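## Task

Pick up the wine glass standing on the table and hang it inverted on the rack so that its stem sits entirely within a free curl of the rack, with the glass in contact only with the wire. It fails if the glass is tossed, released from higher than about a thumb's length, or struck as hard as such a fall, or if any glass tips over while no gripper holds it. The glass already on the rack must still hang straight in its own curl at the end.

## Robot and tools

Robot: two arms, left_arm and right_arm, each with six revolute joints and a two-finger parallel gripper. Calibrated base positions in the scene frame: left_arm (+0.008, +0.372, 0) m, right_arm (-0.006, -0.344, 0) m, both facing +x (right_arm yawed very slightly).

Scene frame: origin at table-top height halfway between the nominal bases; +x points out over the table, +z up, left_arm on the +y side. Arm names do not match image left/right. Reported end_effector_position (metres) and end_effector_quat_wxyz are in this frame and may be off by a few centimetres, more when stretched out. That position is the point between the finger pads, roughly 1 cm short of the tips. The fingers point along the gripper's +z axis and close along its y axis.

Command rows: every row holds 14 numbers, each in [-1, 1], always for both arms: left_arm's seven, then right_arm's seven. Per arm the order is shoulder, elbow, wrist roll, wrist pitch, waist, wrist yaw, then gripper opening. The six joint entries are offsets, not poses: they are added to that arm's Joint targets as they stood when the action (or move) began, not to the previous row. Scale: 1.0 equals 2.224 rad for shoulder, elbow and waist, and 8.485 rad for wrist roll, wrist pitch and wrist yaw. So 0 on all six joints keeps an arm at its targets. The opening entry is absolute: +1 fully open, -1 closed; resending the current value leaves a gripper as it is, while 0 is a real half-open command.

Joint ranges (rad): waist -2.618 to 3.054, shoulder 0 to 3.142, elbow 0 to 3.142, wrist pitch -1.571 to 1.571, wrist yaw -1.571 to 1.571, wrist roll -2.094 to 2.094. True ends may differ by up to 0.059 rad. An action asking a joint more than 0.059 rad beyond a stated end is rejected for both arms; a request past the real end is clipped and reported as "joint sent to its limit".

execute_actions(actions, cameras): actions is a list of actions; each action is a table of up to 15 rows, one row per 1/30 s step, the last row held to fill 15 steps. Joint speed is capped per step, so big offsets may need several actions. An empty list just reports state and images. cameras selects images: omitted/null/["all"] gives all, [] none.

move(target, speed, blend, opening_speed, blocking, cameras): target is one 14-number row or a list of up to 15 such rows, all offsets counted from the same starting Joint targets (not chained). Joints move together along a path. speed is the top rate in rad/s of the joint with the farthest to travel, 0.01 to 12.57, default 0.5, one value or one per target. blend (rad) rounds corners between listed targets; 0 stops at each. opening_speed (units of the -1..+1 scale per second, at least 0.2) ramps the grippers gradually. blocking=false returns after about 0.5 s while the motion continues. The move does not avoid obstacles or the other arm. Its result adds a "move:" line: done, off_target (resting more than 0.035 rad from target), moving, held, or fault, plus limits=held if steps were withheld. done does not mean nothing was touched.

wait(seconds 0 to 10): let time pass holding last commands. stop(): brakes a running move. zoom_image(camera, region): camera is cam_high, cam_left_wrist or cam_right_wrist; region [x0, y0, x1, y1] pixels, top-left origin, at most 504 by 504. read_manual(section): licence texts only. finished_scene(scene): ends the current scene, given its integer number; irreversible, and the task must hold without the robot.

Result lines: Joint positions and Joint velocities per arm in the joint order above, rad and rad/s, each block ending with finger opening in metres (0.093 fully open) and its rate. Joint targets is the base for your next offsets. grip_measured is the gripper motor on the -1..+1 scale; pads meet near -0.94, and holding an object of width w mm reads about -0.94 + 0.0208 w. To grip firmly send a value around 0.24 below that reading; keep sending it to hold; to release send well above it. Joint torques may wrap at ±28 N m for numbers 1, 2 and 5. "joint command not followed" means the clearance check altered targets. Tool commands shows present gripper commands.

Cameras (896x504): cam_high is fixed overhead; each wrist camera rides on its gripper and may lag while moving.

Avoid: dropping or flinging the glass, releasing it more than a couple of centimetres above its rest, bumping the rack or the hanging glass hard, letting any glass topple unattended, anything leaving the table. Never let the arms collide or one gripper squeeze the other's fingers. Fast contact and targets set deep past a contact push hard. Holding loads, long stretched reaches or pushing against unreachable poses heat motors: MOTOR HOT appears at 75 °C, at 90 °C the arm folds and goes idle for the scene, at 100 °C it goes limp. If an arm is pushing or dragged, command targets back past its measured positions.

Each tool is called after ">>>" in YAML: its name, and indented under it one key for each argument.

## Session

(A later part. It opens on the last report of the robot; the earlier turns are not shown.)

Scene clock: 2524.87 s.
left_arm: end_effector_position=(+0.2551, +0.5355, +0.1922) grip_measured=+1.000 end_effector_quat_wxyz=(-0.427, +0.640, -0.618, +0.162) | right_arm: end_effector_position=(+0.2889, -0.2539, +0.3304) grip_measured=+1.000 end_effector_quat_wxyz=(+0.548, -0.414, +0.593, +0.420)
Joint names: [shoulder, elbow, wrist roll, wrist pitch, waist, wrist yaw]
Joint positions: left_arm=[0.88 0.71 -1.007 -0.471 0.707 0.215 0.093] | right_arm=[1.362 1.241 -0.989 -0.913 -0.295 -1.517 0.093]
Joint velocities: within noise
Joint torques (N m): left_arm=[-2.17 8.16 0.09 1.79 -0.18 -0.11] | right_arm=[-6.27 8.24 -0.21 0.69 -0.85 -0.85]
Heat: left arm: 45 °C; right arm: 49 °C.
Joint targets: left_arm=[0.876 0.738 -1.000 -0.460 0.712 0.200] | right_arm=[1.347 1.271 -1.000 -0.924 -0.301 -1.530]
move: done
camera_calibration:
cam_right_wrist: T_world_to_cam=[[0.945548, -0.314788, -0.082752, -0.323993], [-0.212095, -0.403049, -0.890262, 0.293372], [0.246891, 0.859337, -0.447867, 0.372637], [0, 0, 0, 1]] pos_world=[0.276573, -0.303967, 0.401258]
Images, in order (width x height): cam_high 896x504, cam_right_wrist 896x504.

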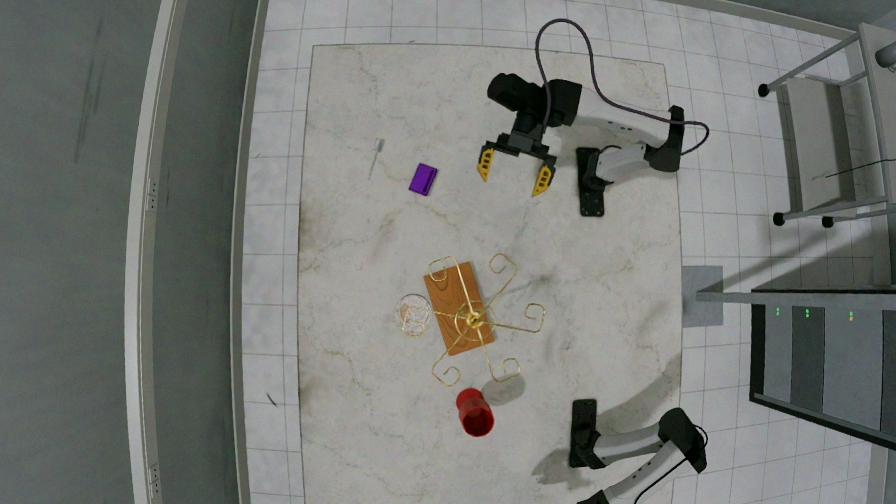

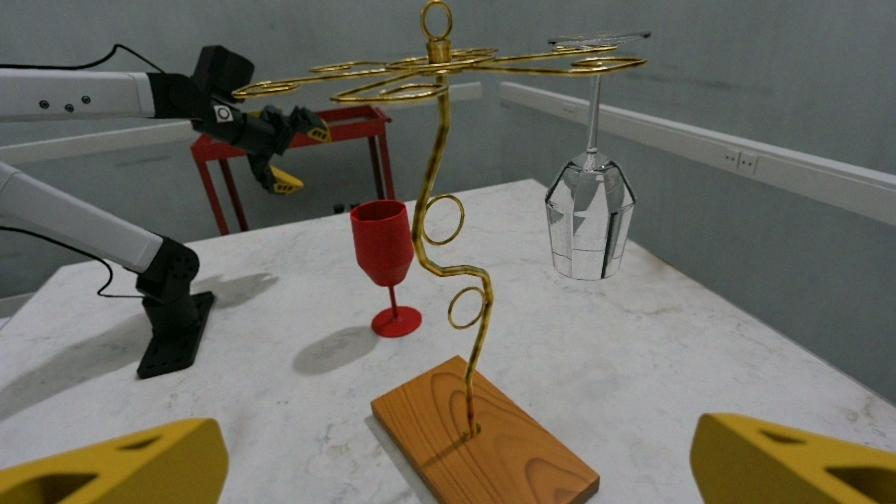

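>>> move:
  target:
    - [0, 0, -0.1061, 0, 0, 0, 1, 0, 0, 0, 0, 0, 0, 1]
    - [0, 0, -0.1061, 0, 0, 0.1632, 1, 0, 0, 0, 0, 0, 0, 1]
  speed: 0.9
  cameras: ["cam_high", "cam_right_wrist"]

>>> zoom_image:
  camera: "cam_right_wrist"
  region: [0, 0, 400, 300]

Scene clock: 2544.40 s.
left_arm: end_effector_position=(+0.2417, +0.3500, +0.2895) grip_measured=+1.000 end_effector_quat_wxyz=(+0.089, +0.529, -0.473, +0.699) | right_arm: end_effector_position=(+0.2889, -0.2539, +0.3304) grip_measured=+1.000 end_effector_quat_wxyz=(+0.548, -0.414, +0.593, +0.420)
Joint names: [shoulder, elbow, wrist roll, wrist pitch, waist, wrist yaw]
Joint positions: left_arm=[0.88 0.71 -1.898 -0.471 0.707 1.561 0.093] | right_arm=[1.362 1.241 -0.989 -0.913 -0.295 -1.517 0.093]
Joint velocities: within noise
Joint torques (N m): left_arm=[-1.73 7.5 -0.04 1.3 0.16 0.58] | right_arm=[-6.27 8.24 -0.24 0.67 -0.69 -0.86]
Heat: left arm: 39 °C; right arm: 49 °C.
Joint targets: left_arm=[0.876 0.738 -1.901 -0.460 0.712 1.585] | right_arm=[1.347 1.271 -1.000 -0.924 -0.301 -1.530]
move: done
camera_calibration:
cam_right_wrist: T_world_to_cam=[[0.945548, -0.314788, -0.082752, -0.323993], [-0.212095, -0.403049, -0.890262, 0.293372], [0.246891, 0.859337, -0.447867, 0.372637], [0, 0, 0, 1]] pos_world=[0.276573, -0.303967, 0.401258]
Images, in order (width x height): cam_high 896x504, cam_right_wrist 896x504.

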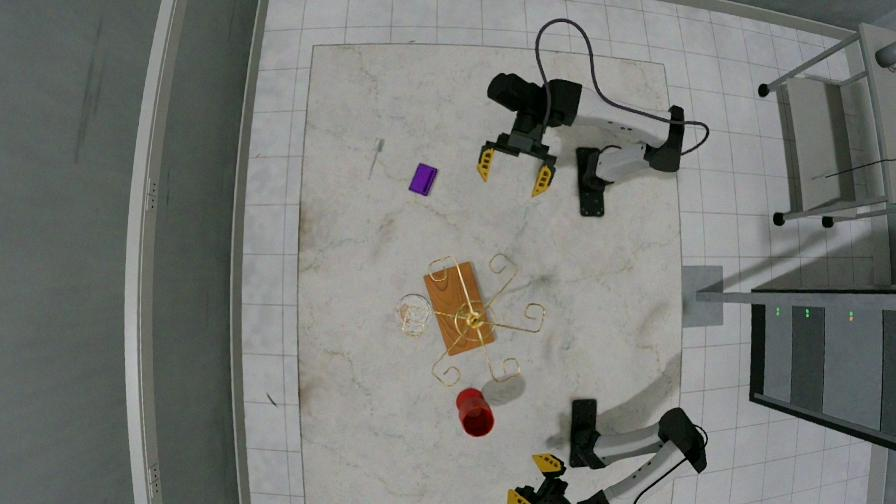

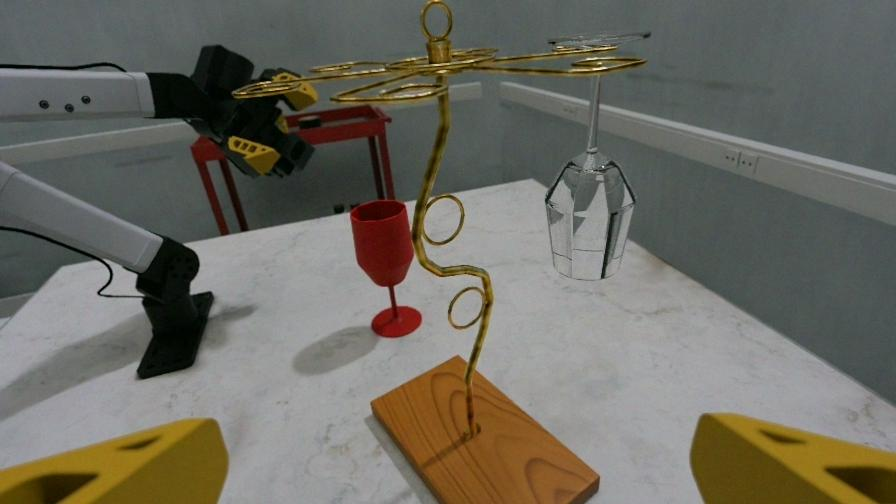

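Scaled by 1.260 from the camera's 896x504 image, which has a finer 1280x720 frame.

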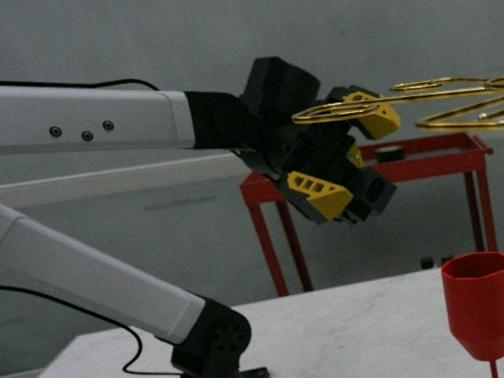

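>>> move:
  target:
    - [0.2239, -0.1349, 0.0060, 0.0124, -0.0216, 0, 1, 0, 0, 0, 0, 0, 0, 1]
    - [0.3449, -0.0108, 0.0060, 0.0153, -0.1358, 0, 1, 0, 0, 0, 0, 0, 0, 1]
  speed: [0.8, 0.4]
  blend: 0.05

>>> zoom_image:
  camera: "cam_high"
  region: [440, 380, 540, 480]

Scene clock: 2584.33 s.
left_arm: end_effector_position=(+0.3039, +0.3174, +0.1417) grip_measured=+1.000 end_effector_quat_wxyz=(+0.390, +0.595, -0.384, +0.589) | right_arm: end_effector_position=(+0.2889, -0.2539, +0.3304) grip_measured=+1.000 end_effector_quat_wxyz=(+0.548, -0.414, +0.593, +0.420)
Joint names: [shoulder, elbow, wrist roll, wrist pitch, waist, wrist yaw]
Joint positions: left_arm=[1.635 0.689 -1.864 -0.343 0.413 1.568 0.093] | right_arm=[1.362 1.241 -0.989 -0.913 -0.295 -1.517 0.093]
Joint velocities: within noise
Joint torques (N m): left_arm=[-5.64 5.96 0.11 0.69 -0.66 0.63] | right_arm=[-6.16 8.32 -0.23 0.66 -0.8 -0.87]
Heat: left arm: 39 °C; right arm: 49 °C.
Joint targets: left_arm=[1.643 0.714 -1.849 -0.330 0.410 1.585] | right_arm=[1.347 1.271 -1.000 -0.924 -0.301 -1.530]
move: done
camera_calibration:
cam_left_wrist: T_world_to_cam=[[0.911401, 0.411512, -0.00258326, -0.405926], [-0.165838, 0.373022, 0.912882, -0.157197], [0.376625, -0.831572, 0.408216, 0.172197], [0, 0, 0, 1]] pos_world=[0.279038, 0.368875, 0.0721598]
cam_right_wrist: T_world_to_cam=[[0.945548, -0.314788, -0.082752, -0.323993], [-0.212095, -0.403049, -0.890262, 0.293372], [0.246891, 0.859337, -0.447867, 0.372637], [0, 0, 0, 1]] pos_world=[0.276573, -0.303967, 0.401258]

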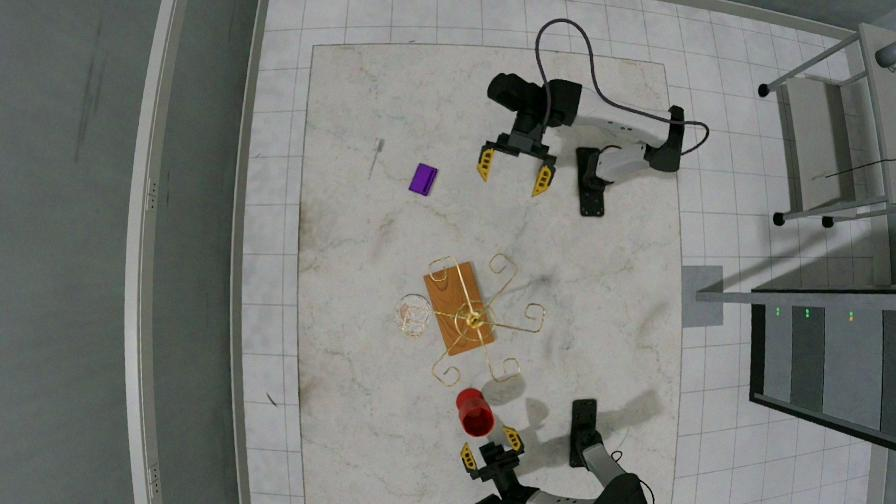

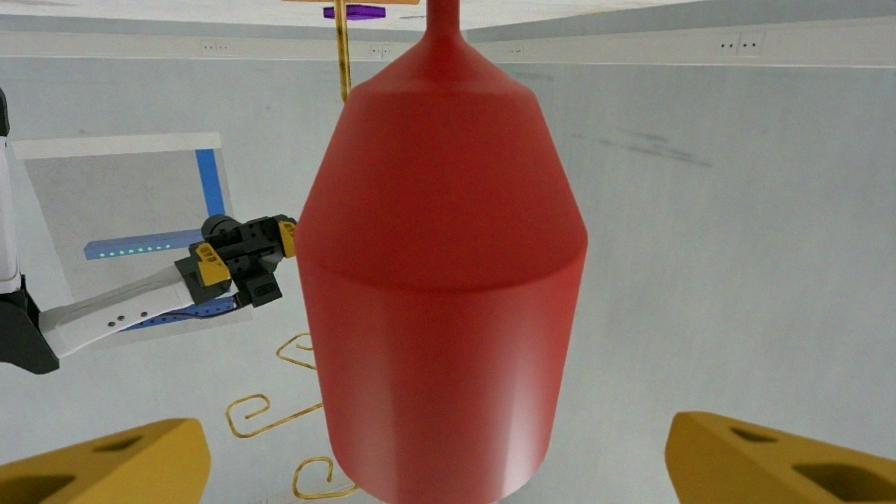

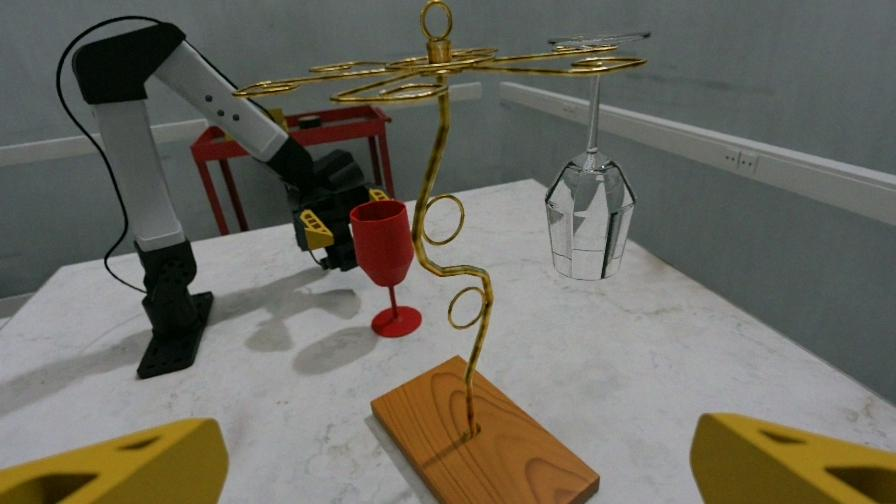

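Scaled by 5.040 from the camera's 896x504 image, which has a finer 1280x720 frame.

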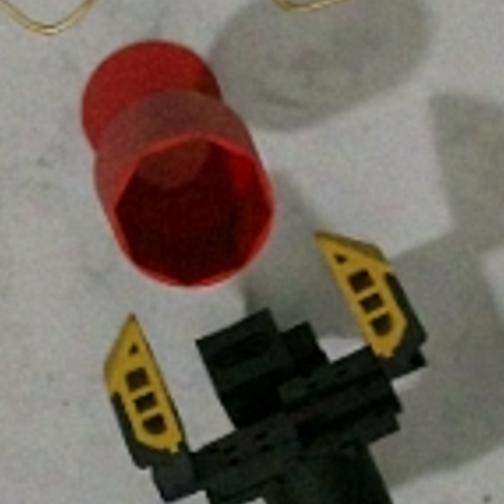

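>>> move:
  target: [0.0450, 0.0516, 0, -0.0018, -0.0589, 0, 1, 0, 0, 0, 0, 0, 0, 1]
  speed: 0.25
  cameras: ["cam_high", "cam_left_wrist"]

>>> zoom_image:
  camera: "cam_high"
  region: [440, 380, 540, 480]

Scene clock: 2627.93 s.
left_arm: end_effector_position=(+0.3225, +0.2872, +0.1419) grip_measured=+1.000 end_effector_quat_wxyz=(+0.423, +0.565, -0.426, +0.565) | right_arm: end_effector_position=(+0.2889, -0.2539, +0.3304) grip_measured=+1.000 end_effector_quat_wxyz=(+0.548, -0.414, +0.593, +0.420)
Joint names: [shoulder, elbow, wrist roll, wrist pitch, waist, wrist yaw]
Joint positions: left_arm=[1.734 0.803 -1.864 -0.343 0.282 1.568 0.093] | right_arm=[1.362 1.241 -0.989 -0.913 -0.295 -1.517 0.093]
Joint velocities: within noise
Joint torques (N m): left_arm=[-6.68 6.11 0.15 0.64 -0.92 0.66] | right_arm=[-6.3 8.25 -0.23 0.67 -0.81 -0.85]
Heat: left arm: 39 °C; right arm: 49 °C.
Joint targets: left_arm=[1.743 0.829 -1.849 -0.346 0.279 1.585] | right_arm=[1.347 1.271 -1.000 -0.924 -0.301 -1.530]
move: done
camera_calibration:
cam_left_wrist: T_world_to_cam=[[0.957464, 0.288311, 0.0118491, -0.391939], [-0.128108, 0.387925, 0.912744, -0.159367], [0.258558, -0.875437, 0.408359, 0.190697], [0, 0, 0, 1]] pos_world=[0.305545, 0.341766, 0.0722329]
Images, in order (width x height): cam_high 896x504, cam_left_wrist 896x504.

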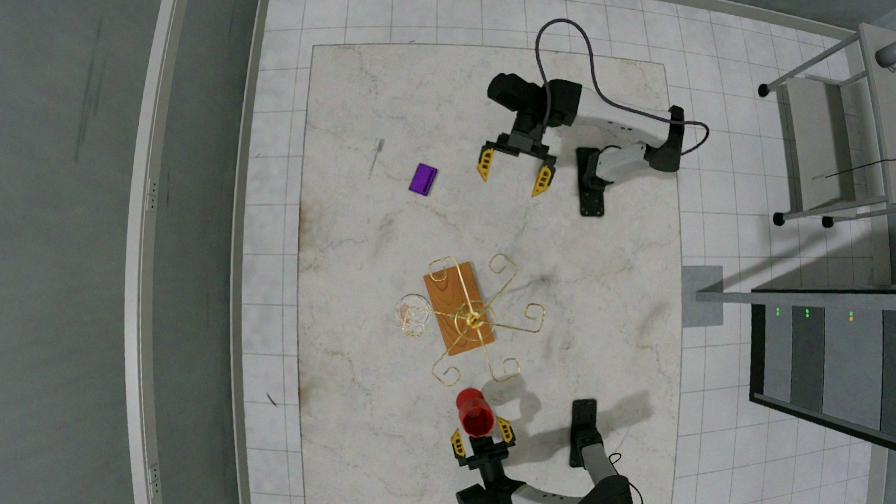

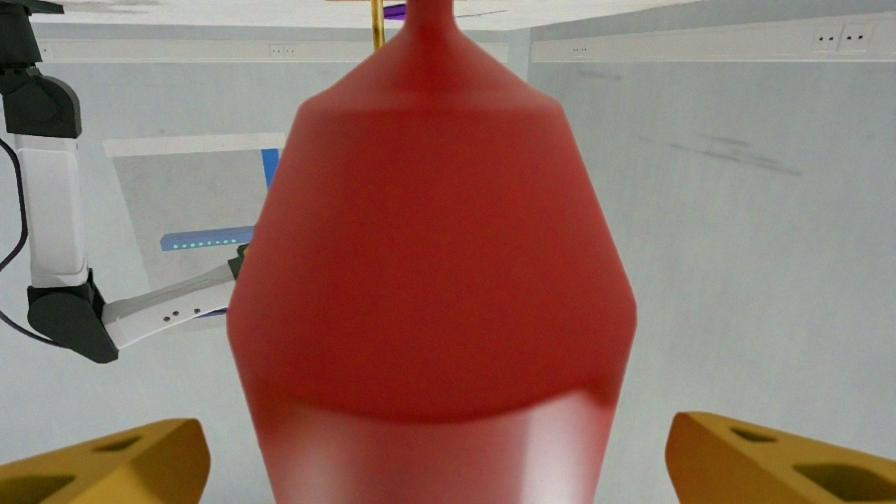

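Scaled by 5.040 from the camera's 896x504 image, which has a finer 1280x720 frame.

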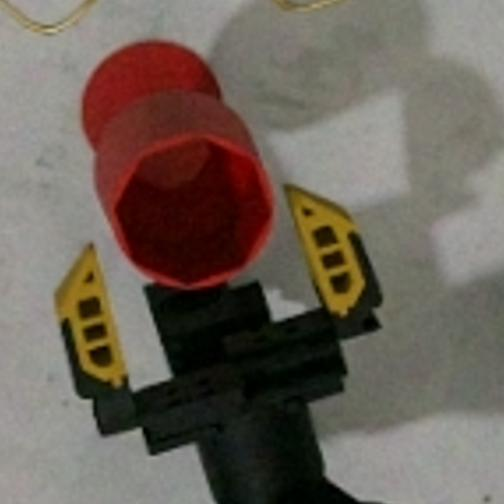

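>>> move:
  target: [0.0261, 0.0328, 0, -0.0018, -0.0427, 0, 1, 0, 0, 0, 0, 0, 0, 1]
  speed: 0.15
  cameras: ["cam_high", "cam_left_wrist"]

>>> zoom_image:
  camera: "cam_high"
  region: [440, 380, 540, 480]

Scene clock: 2643.70 s.
left_arm: end_effector_position=(+0.3304, +0.2611, +0.1419) grip_measured=+1.000 end_effector_quat_wxyz=(+0.448, +0.543, -0.454, +0.546) | right_arm: end_effector_position=(+0.2889, -0.2539, +0.3304) grip_measured=+1.000 end_effector_quat_wxyz=(+0.548, -0.414, +0.593, +0.420)
Joint names: [shoulder, elbow, wrist roll, wrist pitch, waist, wrist yaw]
Joint positions: left_arm=[1.792 0.875 -1.864 -0.352 0.187 1.568 0.093] | right_arm=[1.362 1.241 -0.989 -0.913 -0.295 -1.517 0.093]
Joint velocities: within noise
Joint torques (N m): left_arm=[-7.24 6.02 0.12 0.54 -0.66 0.7] | right_arm=[-6.27 8.23 -0.23 0.72 -0.68 -0.86]
Heat: left arm: 40 °C; right arm: 49 °C.
Joint targets: left_arm=[1.802 0.901 -1.849 -0.361 0.184 1.585] | right_arm=[1.347 1.271 -1.000 -0.924 -0.301 -1.530]
move: done
camera_calibration:
cam_left_wrist: T_world_to_cam=[[0.980341, 0.196554, 0.0172384, -0.376408], [-0.09571, 0.397323, 0.912674, -0.161423], [0.17254, -0.896382, 0.408325, 0.199576], [0, 0, 0, 1]] pos_world=[0.319124, 0.317018, 0.0723228]
Images, in order (width x height): cam_high 896x504, cam_left_wrist 896x504.

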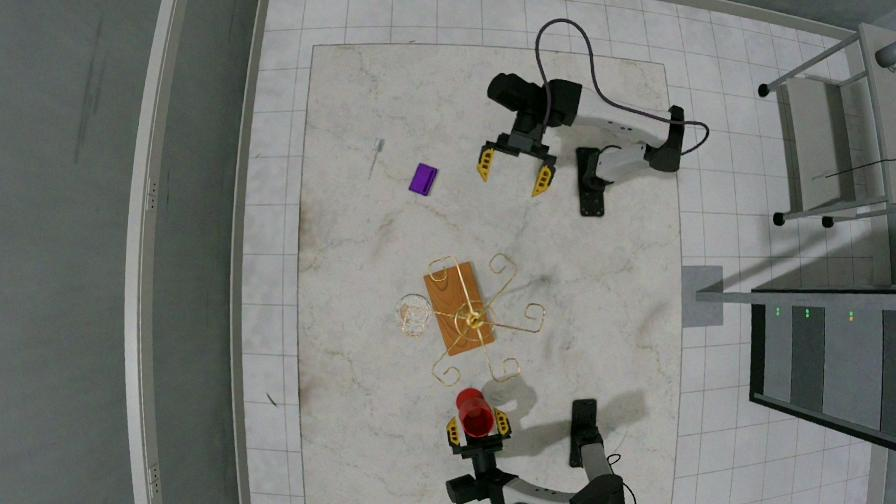

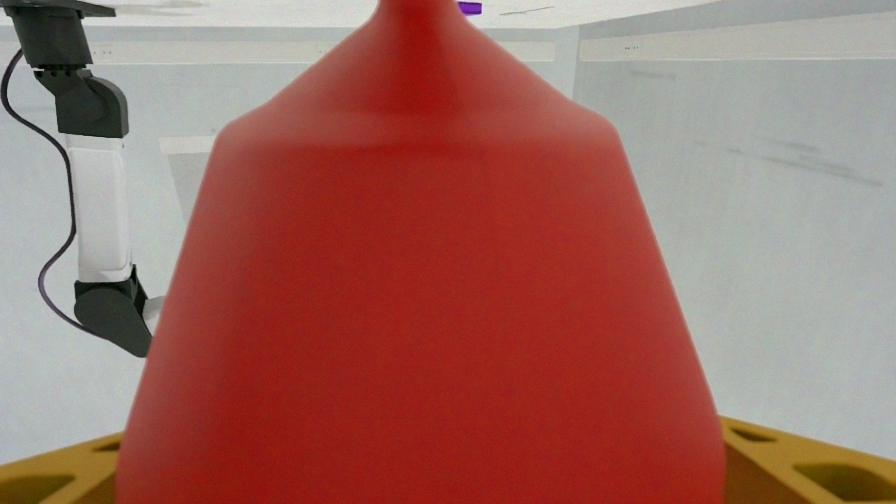

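Scaled by 5.040 from the camera's 896x504 image, which has a finer 1280x720 frame.

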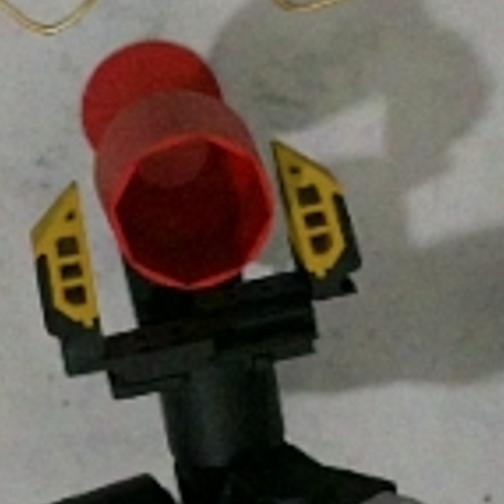

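>>> move:
  target: [0, 0, 0, 0, 0, 0, 0.62, 0, 0, 0, 0, 0, 0, 1]
  opening_speed: 0.3
  cameras: ["cam_left_wrist"]

>>> move:
  target: [0, 0, 0, 0, 0, 0, 0.3, 0, 0, 0, 0, 0, 0, 1]
  opening_speed: 0.2
  cameras: ["cam_left_wrist", "cam_right_wrist", "cam_high"]

Scene clock: 2672.13 s.
left_arm: end_effector_position=(+0.3303, +0.2610, +0.1419) grip_measured=+0.629 end_effector_quat_wxyz=(+0.449, +0.544, -0.453, +0.545) | right_arm: end_effector_position=(+0.2889, -0.2539, +0.3304) grip_measured=+1.000 end_effector_quat_wxyz=(+0.548, -0.414, +0.593, +0.420)
Joint names: [shoulder, elbow, wrist roll, wrist pitch, waist, wrist yaw]
Joint positions: left_arm=[1.792 0.875 -1.864 -0.354 0.187 1.568 0.075] | right_arm=[1.362 1.241 -0.989 -0.913 -0.295 -1.517 0.093]
Joint velocities: within noise
Joint torques (N m): left_arm=[-7.24 6.05 0.07 0.5 -0.79 0.66] | right_arm=[-6.23 8.49 -0.22 0.7 -0.5 -0.85]
Heat: left arm: 40 °C; right arm: 50 °C.
Joint targets: left_arm=[1.802 0.901 -1.849 -0.361 0.184 1.585] | right_arm=[1.347 1.271 -1.000 -0.924 -0.301 -1.530]
move: done
camera_calibration:
cam_left_wrist: T_world_to_cam=[[0.980365, 0.196598, 0.0153087, -0.375995], [-0.0940022, 0.397685, 0.912694, -0.162024], [0.173346, -0.896212, 0.408357, 0.199354], [0, 0, 0, 1]] pos_world=[0.318825, 0.317018, 0.0722265]
Images, in order (width x height): cam_left_wrist 896x504.

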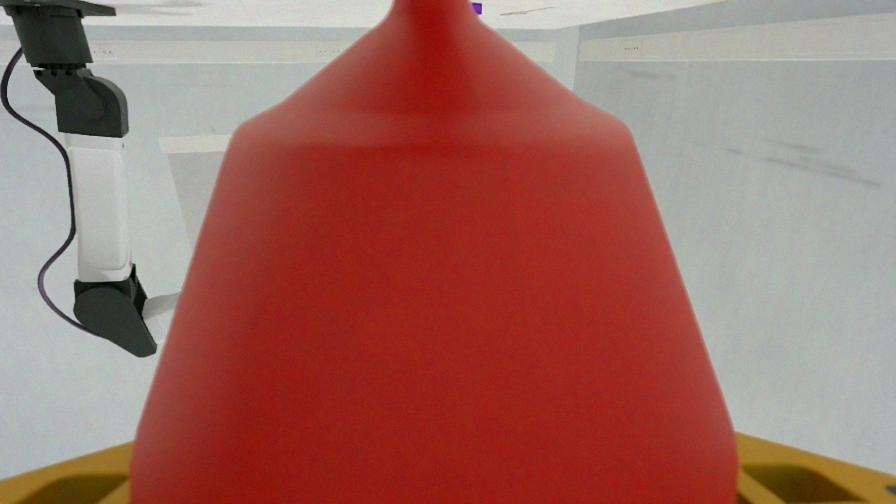

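Scene clock: 2673.93 s.
left_arm: end_effector_position=(+0.3303, +0.2610, +0.1419) grip_measured=+0.536 end_effector_quat_wxyz=(+0.449, +0.544, -0.453, +0.545) | right_arm: end_effector_position=(+0.2889, -0.2539, +0.3304) grip_measured=+1.000 end_effector_quat_wxyz=(+0.548, -0.414, +0.593, +0.420)
Joint names: [shoulder, elbow, wrist roll, wrist pitch, waist, wrist yaw]
Joint positions: left_arm=[1.792 0.875 -1.864 -0.354 0.187 1.568 0.071] | right_arm=[1.362 1.241 -0.989 -0.913 -0.295 -1.517 0.093]
Joint velocities: within noise
Joint torques (N m): left_arm=[-7.3 6.09 0.1 0.53 -0.62 0.63] | right_arm=[-6.23 8.23 -0.22 0.7 -0.76 -0.88]
Heat: left arm: 40 °C; right arm: 50 °C.
Joint targets: left_arm=[1.802 0.901 -1.849 -0.360 0.184 1.585] | right_arm=[1.347 1.271 -1.000 -0.924 -0.301 -1.530]
move: done
camera_calibration:
cam_left_wrist: T_world_to_cam=[[0.980365, 0.196598, 0.0153087, -0.375995], [-0.0940022, 0.397685, 0.912694, -0.162024], [0.173346, -0.896212, 0.408357, 0.199354], [0, 0, 0, 1]] pos_world=[0.318825, 0.317018, 0.0722265]
cam_right_wrist: T_world_to_cam=[[0.945548, -0.314788, -0.082752, -0.323993], [-0.212095, -0.403049, -0.890262, 0.293372], [0.246891, 0.859337, -0.447867, 0.372637], [0, 0, 0, 1]] pos_world=[0.276573, -0.303967, 0.401258]

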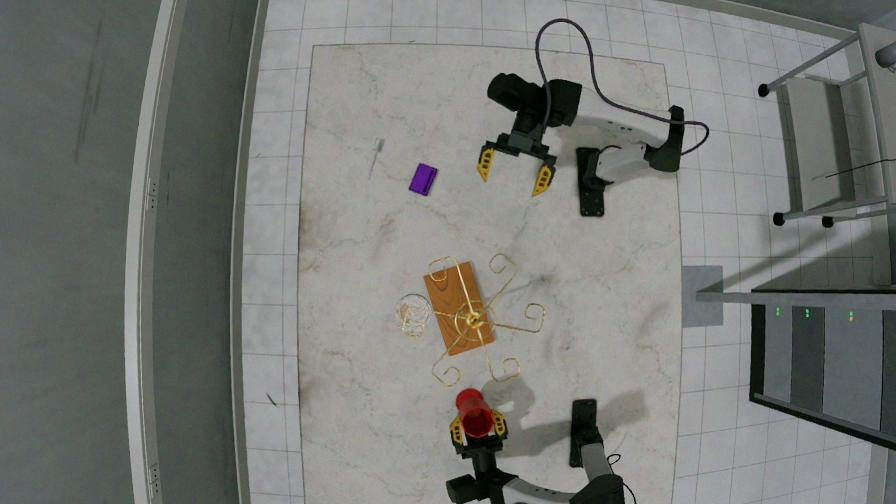

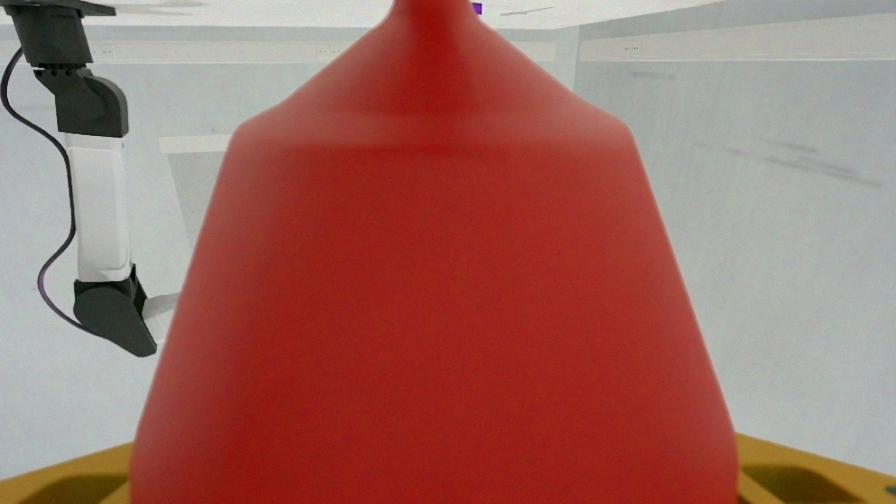

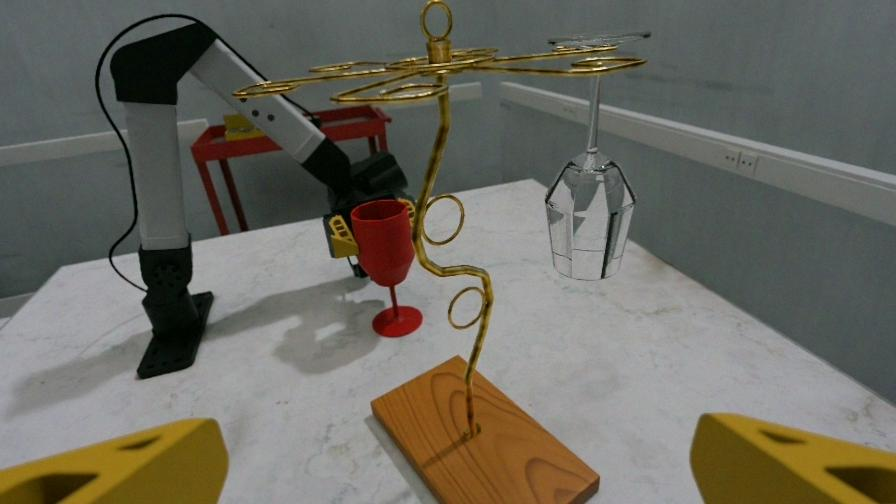

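>>> move:
  target: [-0.0737, 0.0571, 0, -0.0295, 0, 0, 0.3, 0, 0, 0, 0, 0, 0, 1]
  speed: 0.15
  cameras: ["cam_right_wrist"]

Scene clock: 2703.00 s.
left_arm: end_effector_position=(+0.3311, +0.2612, +0.1990) grip_measured=+0.535 end_effector_quat_wxyz=(+0.450, +0.545, -0.453, +0.545) | right_arm: end_effector_position=(+0.2889, -0.2539, +0.3304) grip_measured=+1.000 end_effector_quat_wxyz=(+0.548, -0.414, +0.593, +0.420)
Joint names: [shoulder, elbow, wrist roll, wrist pitch, waist, wrist yaw]
Joint positions: left_arm=[1.672 0.999 -1.864 -0.601 0.187 1.568 0.071] | right_arm=[1.362 1.241 -0.989 -0.913 -0.295 -1.517 0.093]
Joint velocities: within noise
Joint torques (N m): left_arm=[-11.04 7.16 0.08 0.54 -0.84 0.69] | right_arm=[-6.22 8.35 -0.19 0.66 -0.72 -0.88]
Heat: left arm: 40 °C; right arm: 50 °C.
Joint targets: left_arm=[1.637 1.028 -1.849 -0.611 0.184 1.585] | right_arm=[1.347 1.271 -1.000 -0.924 -0.301 -1.530]
move: done
camera_calibration:
cam_right_wrist: T_world_to_cam=[[0.945548, -0.314788, -0.082752, -0.323993], [-0.212095, -0.403049, -0.890262, 0.293372], [0.246891, 0.859337, -0.447867, 0.372637], [0, 0, 0, 1]] pos_world=[0.276573, -0.303967, 0.401258]
Images, in order (width x height): cam_right_wrist 896x504.

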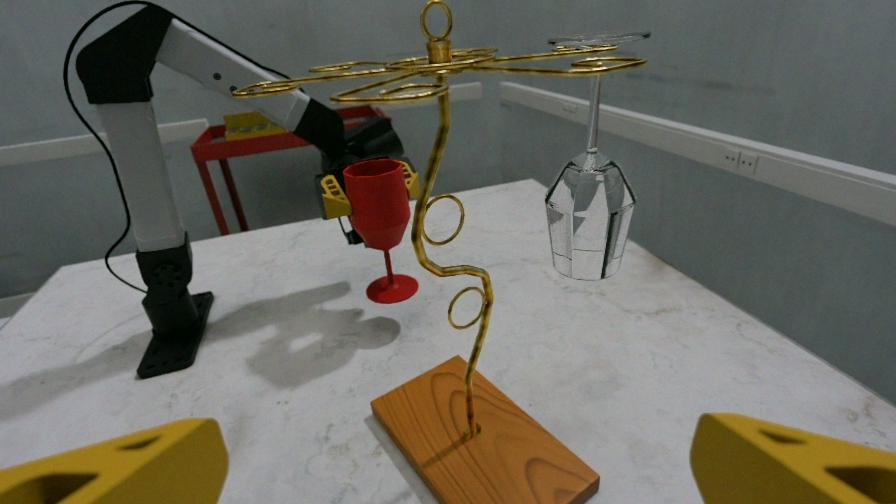

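>>> move:
  target:
    - [-0.0157, 0.0391, 0.1862, -0.0144, 0, 0, 0.3, 0, 0, 0, 0, 0, 0, 1]
    - [-0.0315, 0.0782, 0.3723, -0.0288, 0, 0, 0.3, 0, 0, 0, 0, 0, 0, 1]
  speed: 0.9
  blend: 0.2

>>> zoom_image:
  camera: "cam_right_wrist"
  region: [220, 0, 520, 230]

>>> zoom_image:
  camera: "cam_high"
  region: [430, 350, 550, 470]

Scene clock: 2719.77 s.
left_arm: end_effector_position=(+0.3311, +0.2612, +0.2560) grip_measured=+0.534 end_effector_quat_wxyz=(+0.544, +0.455, +0.546, -0.446) | right_arm: end_effector_position=(+0.2889, -0.2539, +0.3304) grip_measured=+1.000 end_effector_quat_wxyz=(+0.548, -0.414, +0.593, +0.420)
Joint names: [shoulder, elbow, wrist roll, wrist pitch, waist, wrist yaw]
Joint positions: left_arm=[1.603 1.169 1.294 -0.852 0.187 1.559 0.071] | right_arm=[1.362 1.241 -0.989 -0.913 -0.295 -1.517 0.093]
Joint velocities: within noise
Joint torques (N m): left_arm=[-10.92 7.6 0.11 0.55 -0.7 0.74] | right_arm=[-6.3 8.31 -0.23 0.66 -0.66 -0.84]
Heat: left arm: 41 °C; right arm: 50 °C.
Joint targets: left_arm=[1.567 1.202 1.309 -0.855 0.184 1.585] | right_arm=[1.347 1.271 -1.000 -0.924 -0.301 -1.530]
move: off_target (left_arm); left_arm: the shoulder is farthest, 0.036 rad from its target
camera_calibration:
cam_left_wrist: T_world_to_cam=[[-0.983946, -0.177619, -0.0173721, 0.37791], [-0.0593335, 0.417376, -0.906795, 0.183028], [0.168315, -0.891206, -0.421214, 0.365448], [0, 0, 0, 1]] pos_world=[0.321192, 0.316422, 0.326466]
cam_right_wrist: T_world_to_cam=[[0.945548, -0.314788, -0.082752, -0.323993], [-0.212095, -0.403049, -0.890262, 0.293372], [0.246891, 0.859337, -0.447867, 0.372637], [0, 0, 0, 1]] pos_world=[0.276573, -0.303967, 0.401258]

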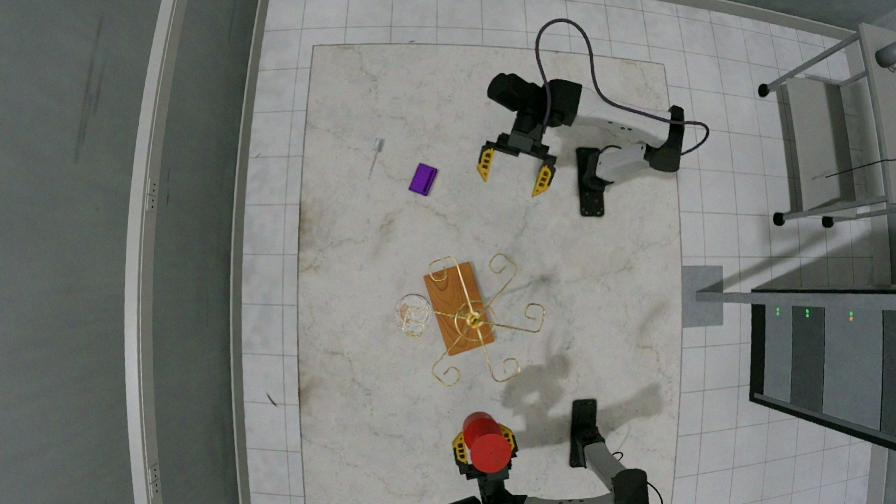

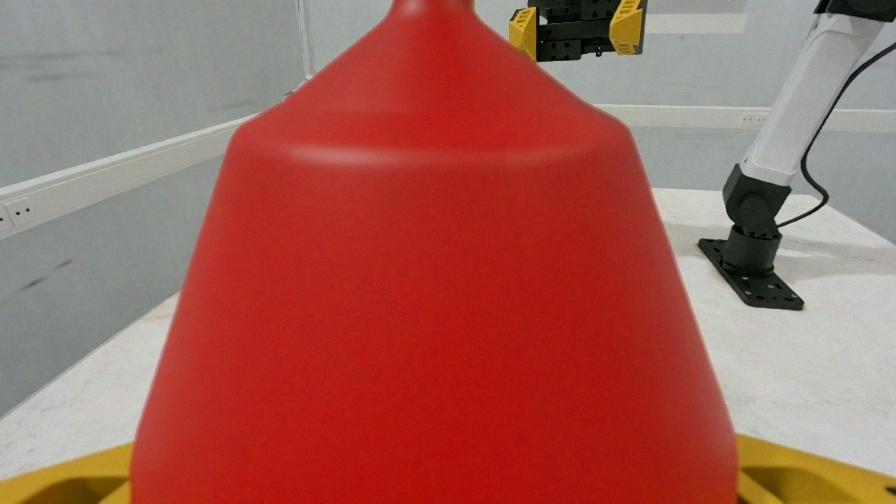

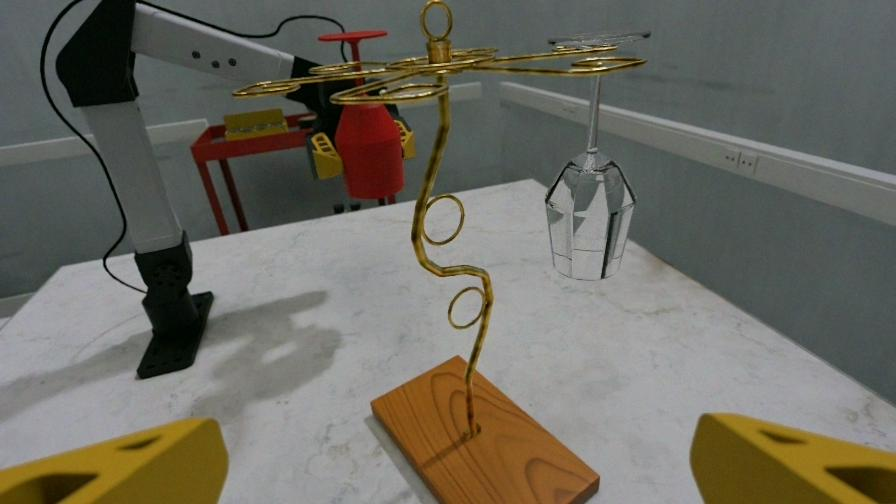

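Scaled by 1.680 from the camera's 896x504 image, which has a finer 1280x720 frame.

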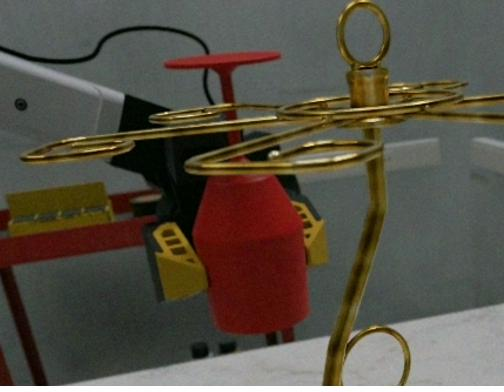

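Scaled by 4.200 from the camera's 896x504 image, which has a finer 1280x720 frame.

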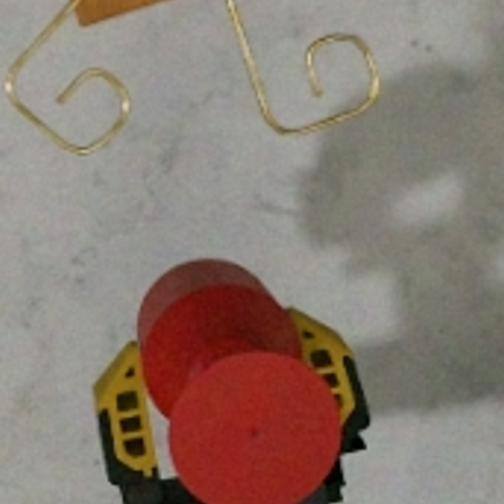

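>>> move:
  target: [0.0018, 0.0036, 0, -0.0009, -0.1897, 0, 0.3, 0, 0, 0, 0, 0, 0, 1]
  speed: 0.3
  cameras: ["cam_high", "cam_right_wrist"]

>>> zoom_image:
  camera: "cam_high"
  region: [455, 320, 555, 420]

>>> zoom_image:
  camera: "cam_right_wrist"
  region: [220, 0, 480, 180]

Scene clock: 2896.33 s.
left_arm: end_effector_position=(+0.2574, +0.1379, +0.2578) grip_measured=+0.534 end_effector_quat_wxyz=(+0.438, +0.560, +0.438, -0.550) | right_arm: end_effector_position=(+0.2889, -0.2539, +0.3304) grip_measured=+1.000 end_effector_quat_wxyz=(+0.548, -0.414, +0.593, +0.420)
Joint names: [shoulder, elbow, wrist roll, wrist pitch, waist, wrist yaw]
Joint positions: left_arm=[1.603 1.177 1.295 -0.86 -0.237 1.559 0.071] | right_arm=[1.362 1.241 -0.989 -0.913 -0.295 -1.517 0.093]
Joint velocities: within noise
Joint torques (N m): left_arm=[-10.39 7.43 0.08 0.5 -0.4 0.72] | right_arm=[-6.19 8.39 -0.2 0.71 -0.57 -0.83]
Heat: left arm: 45 °C; right arm: 50 °C.
Joint targets: left_arm=[1.571 1.210 1.309 -0.863 -0.238 1.585] | right_arm=[1.347 1.271 -1.000 -0.924 -0.301 -1.530]
move: done
camera_calibration:
cam_right_wrist: T_world_to_cam=[[0.945548, -0.314788, -0.082752, -0.323993], [-0.212095, -0.403049, -0.890262, 0.293372], [0.246891, 0.859337, -0.447867, 0.372637], [0, 0, 0, 1]] pos_world=[0.276573, -0.303967, 0.401258]
Images, in order (width x height): cam_high 896x504, cam_right_wrist 896x504.

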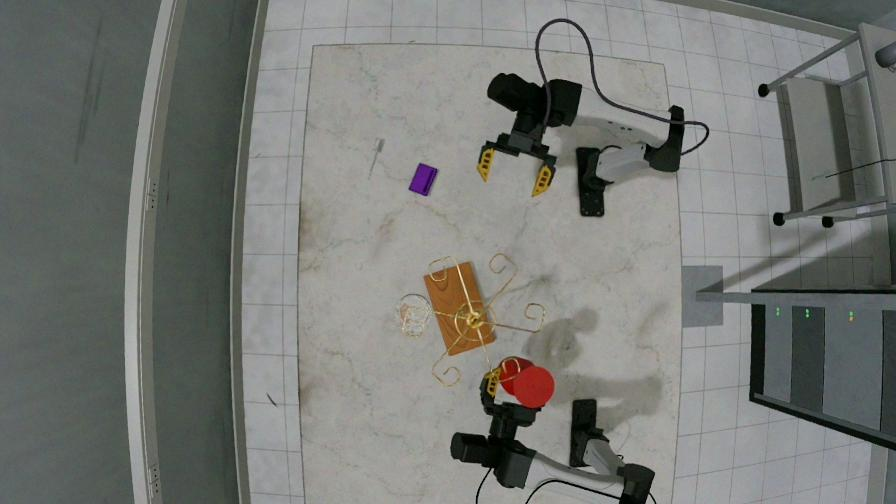

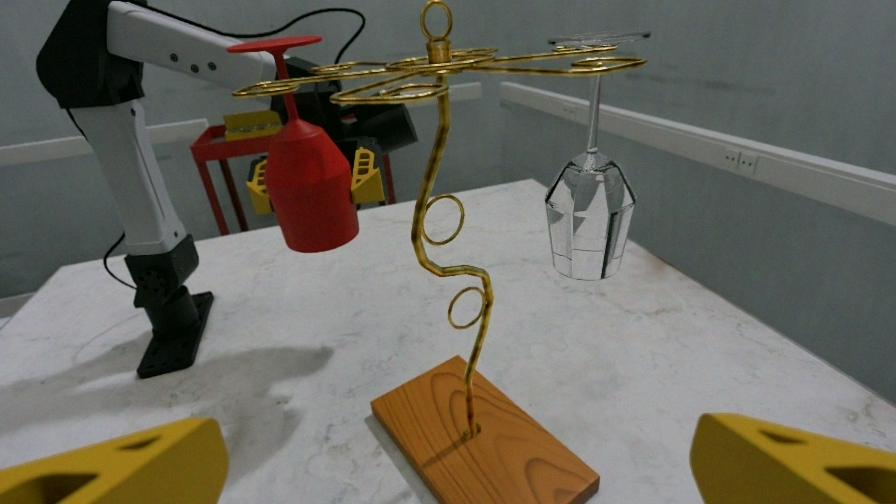

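Scaled by 5.040 from the camera's 896x504 image, which has a finer 1280x720 frame.

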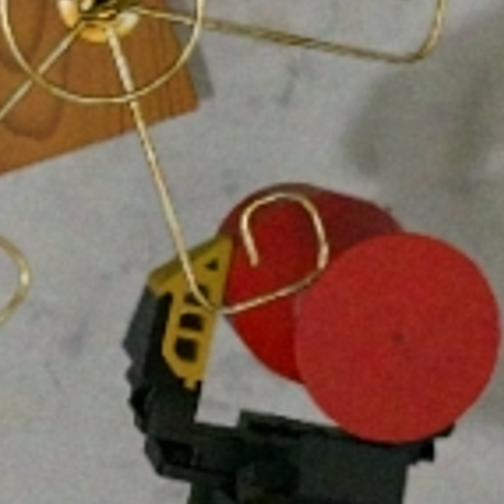

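Scaled by 1.938 from the camera's 896x504 image, which has a finer 1280x720 frame.

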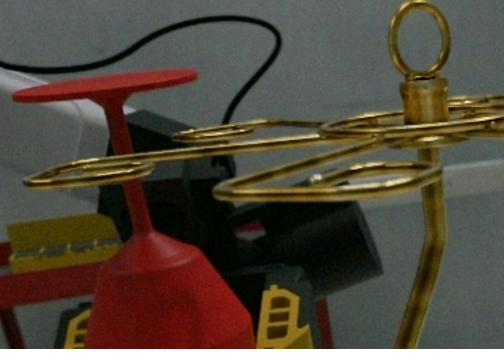

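>>> move:
  target: [0.0985, 0.0931, 0, -0.0029, -0.0793, 0, 0.3, 0, 0, 0, 0, 0, 0, 1]
  speed: 0.2
  cameras: ["cam_high", "cam_right_wrist"]

>>> zoom_image:
  camera: "cam_high"
  region: [455, 290, 575, 410]

>>> zoom_image:
  camera: "cam_right_wrist"
  region: [200, 0, 480, 180]

Scene clock: 2951.07 s.
left_arm: end_effector_position=(+0.2574, +0.0785, +0.2580) grip_measured=+0.534 end_effector_quat_wxyz=(+0.389, +0.596, +0.387, -0.586) | right_arm: end_effector_position=(+0.2889, -0.2539, +0.3304) grip_measured=+1.000 end_effector_quat_wxyz=(+0.548, -0.414, +0.593, +0.420)
Joint names: [shoulder, elbow, wrist roll, wrist pitch, waist, wrist yaw]
Joint positions: left_arm=[1.785 1.383 1.295 -0.884 -0.412 1.56 0.071] | right_arm=[1.362 1.241 -0.989 -0.913 -0.295 -1.517 0.093]
Joint velocities: within noise
Joint torques (N m): left_arm=[-8.75 7.66 0.07 0.53 -0.76 0.74] | right_arm=[-6.22 8.27 -0.21 0.7 -0.69 -0.8]
Heat: left arm: 45 °C; right arm: 50 °C.
Joint targets: left_arm=[1.790 1.417 1.309 -0.888 -0.414 1.585] | right_arm=[1.347 1.271 -1.000 -0.924 -0.301 -1.530]
move: done
camera_calibration:
cam_right_wrist: T_world_to_cam=[[0.945548, -0.314788, -0.082752, -0.323993], [-0.212095, -0.403049, -0.890262, 0.293372], [0.246891, 0.859337, -0.447867, 0.372637], [0, 0, 0, 1]] pos_world=[0.276573, -0.303967, 0.401258]
Images, in order (width x height): cam_high 896x504, cam_right_wrist 896x504.

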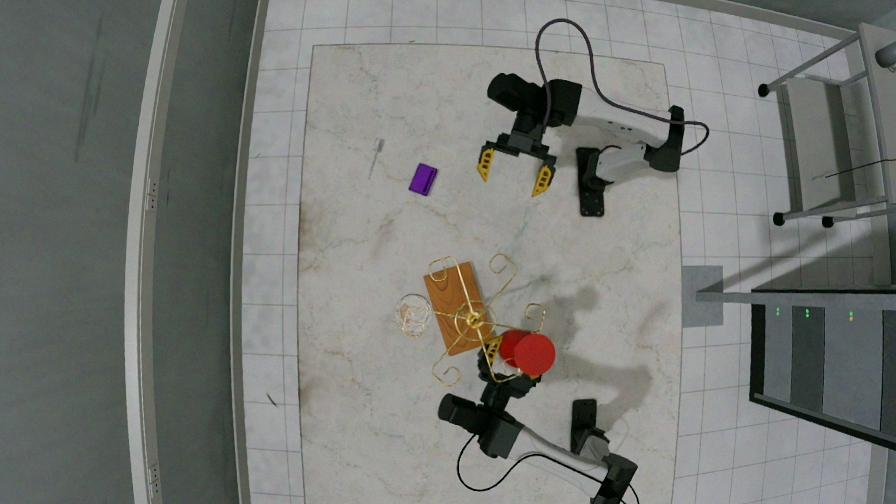

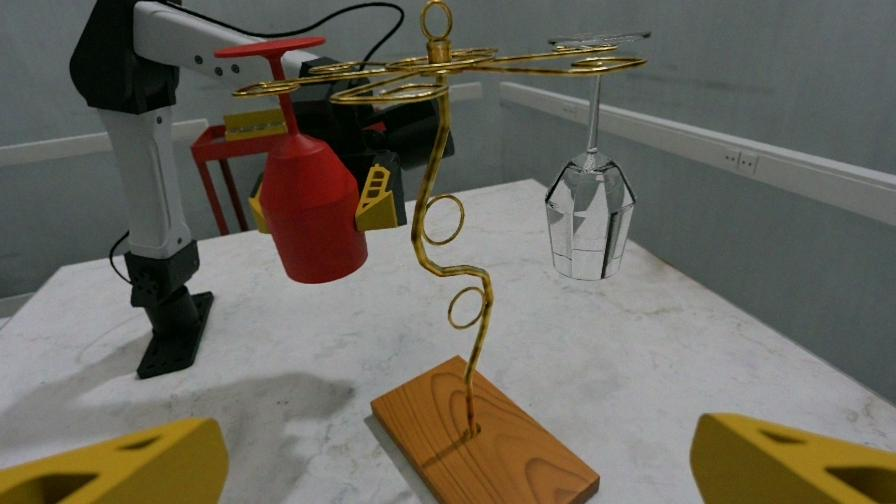

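Scaled by 4.200 from the camera's 896x504 image, which has a finer 1280x720 frame.

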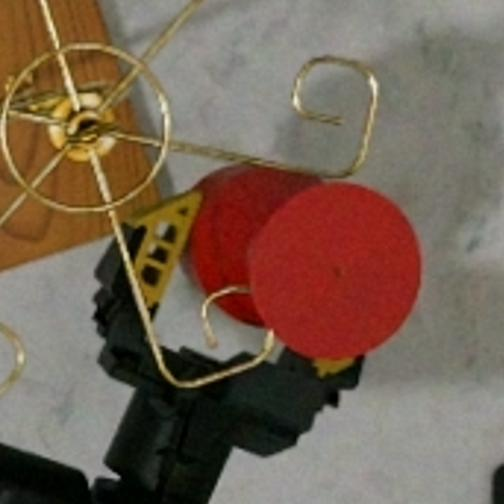

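Scaled by 1.800 from the camera's 896x504 image, which has a finer 1280x720 frame.

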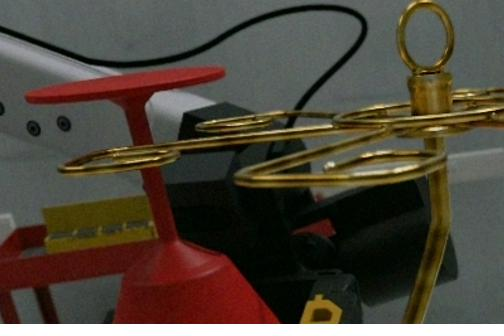

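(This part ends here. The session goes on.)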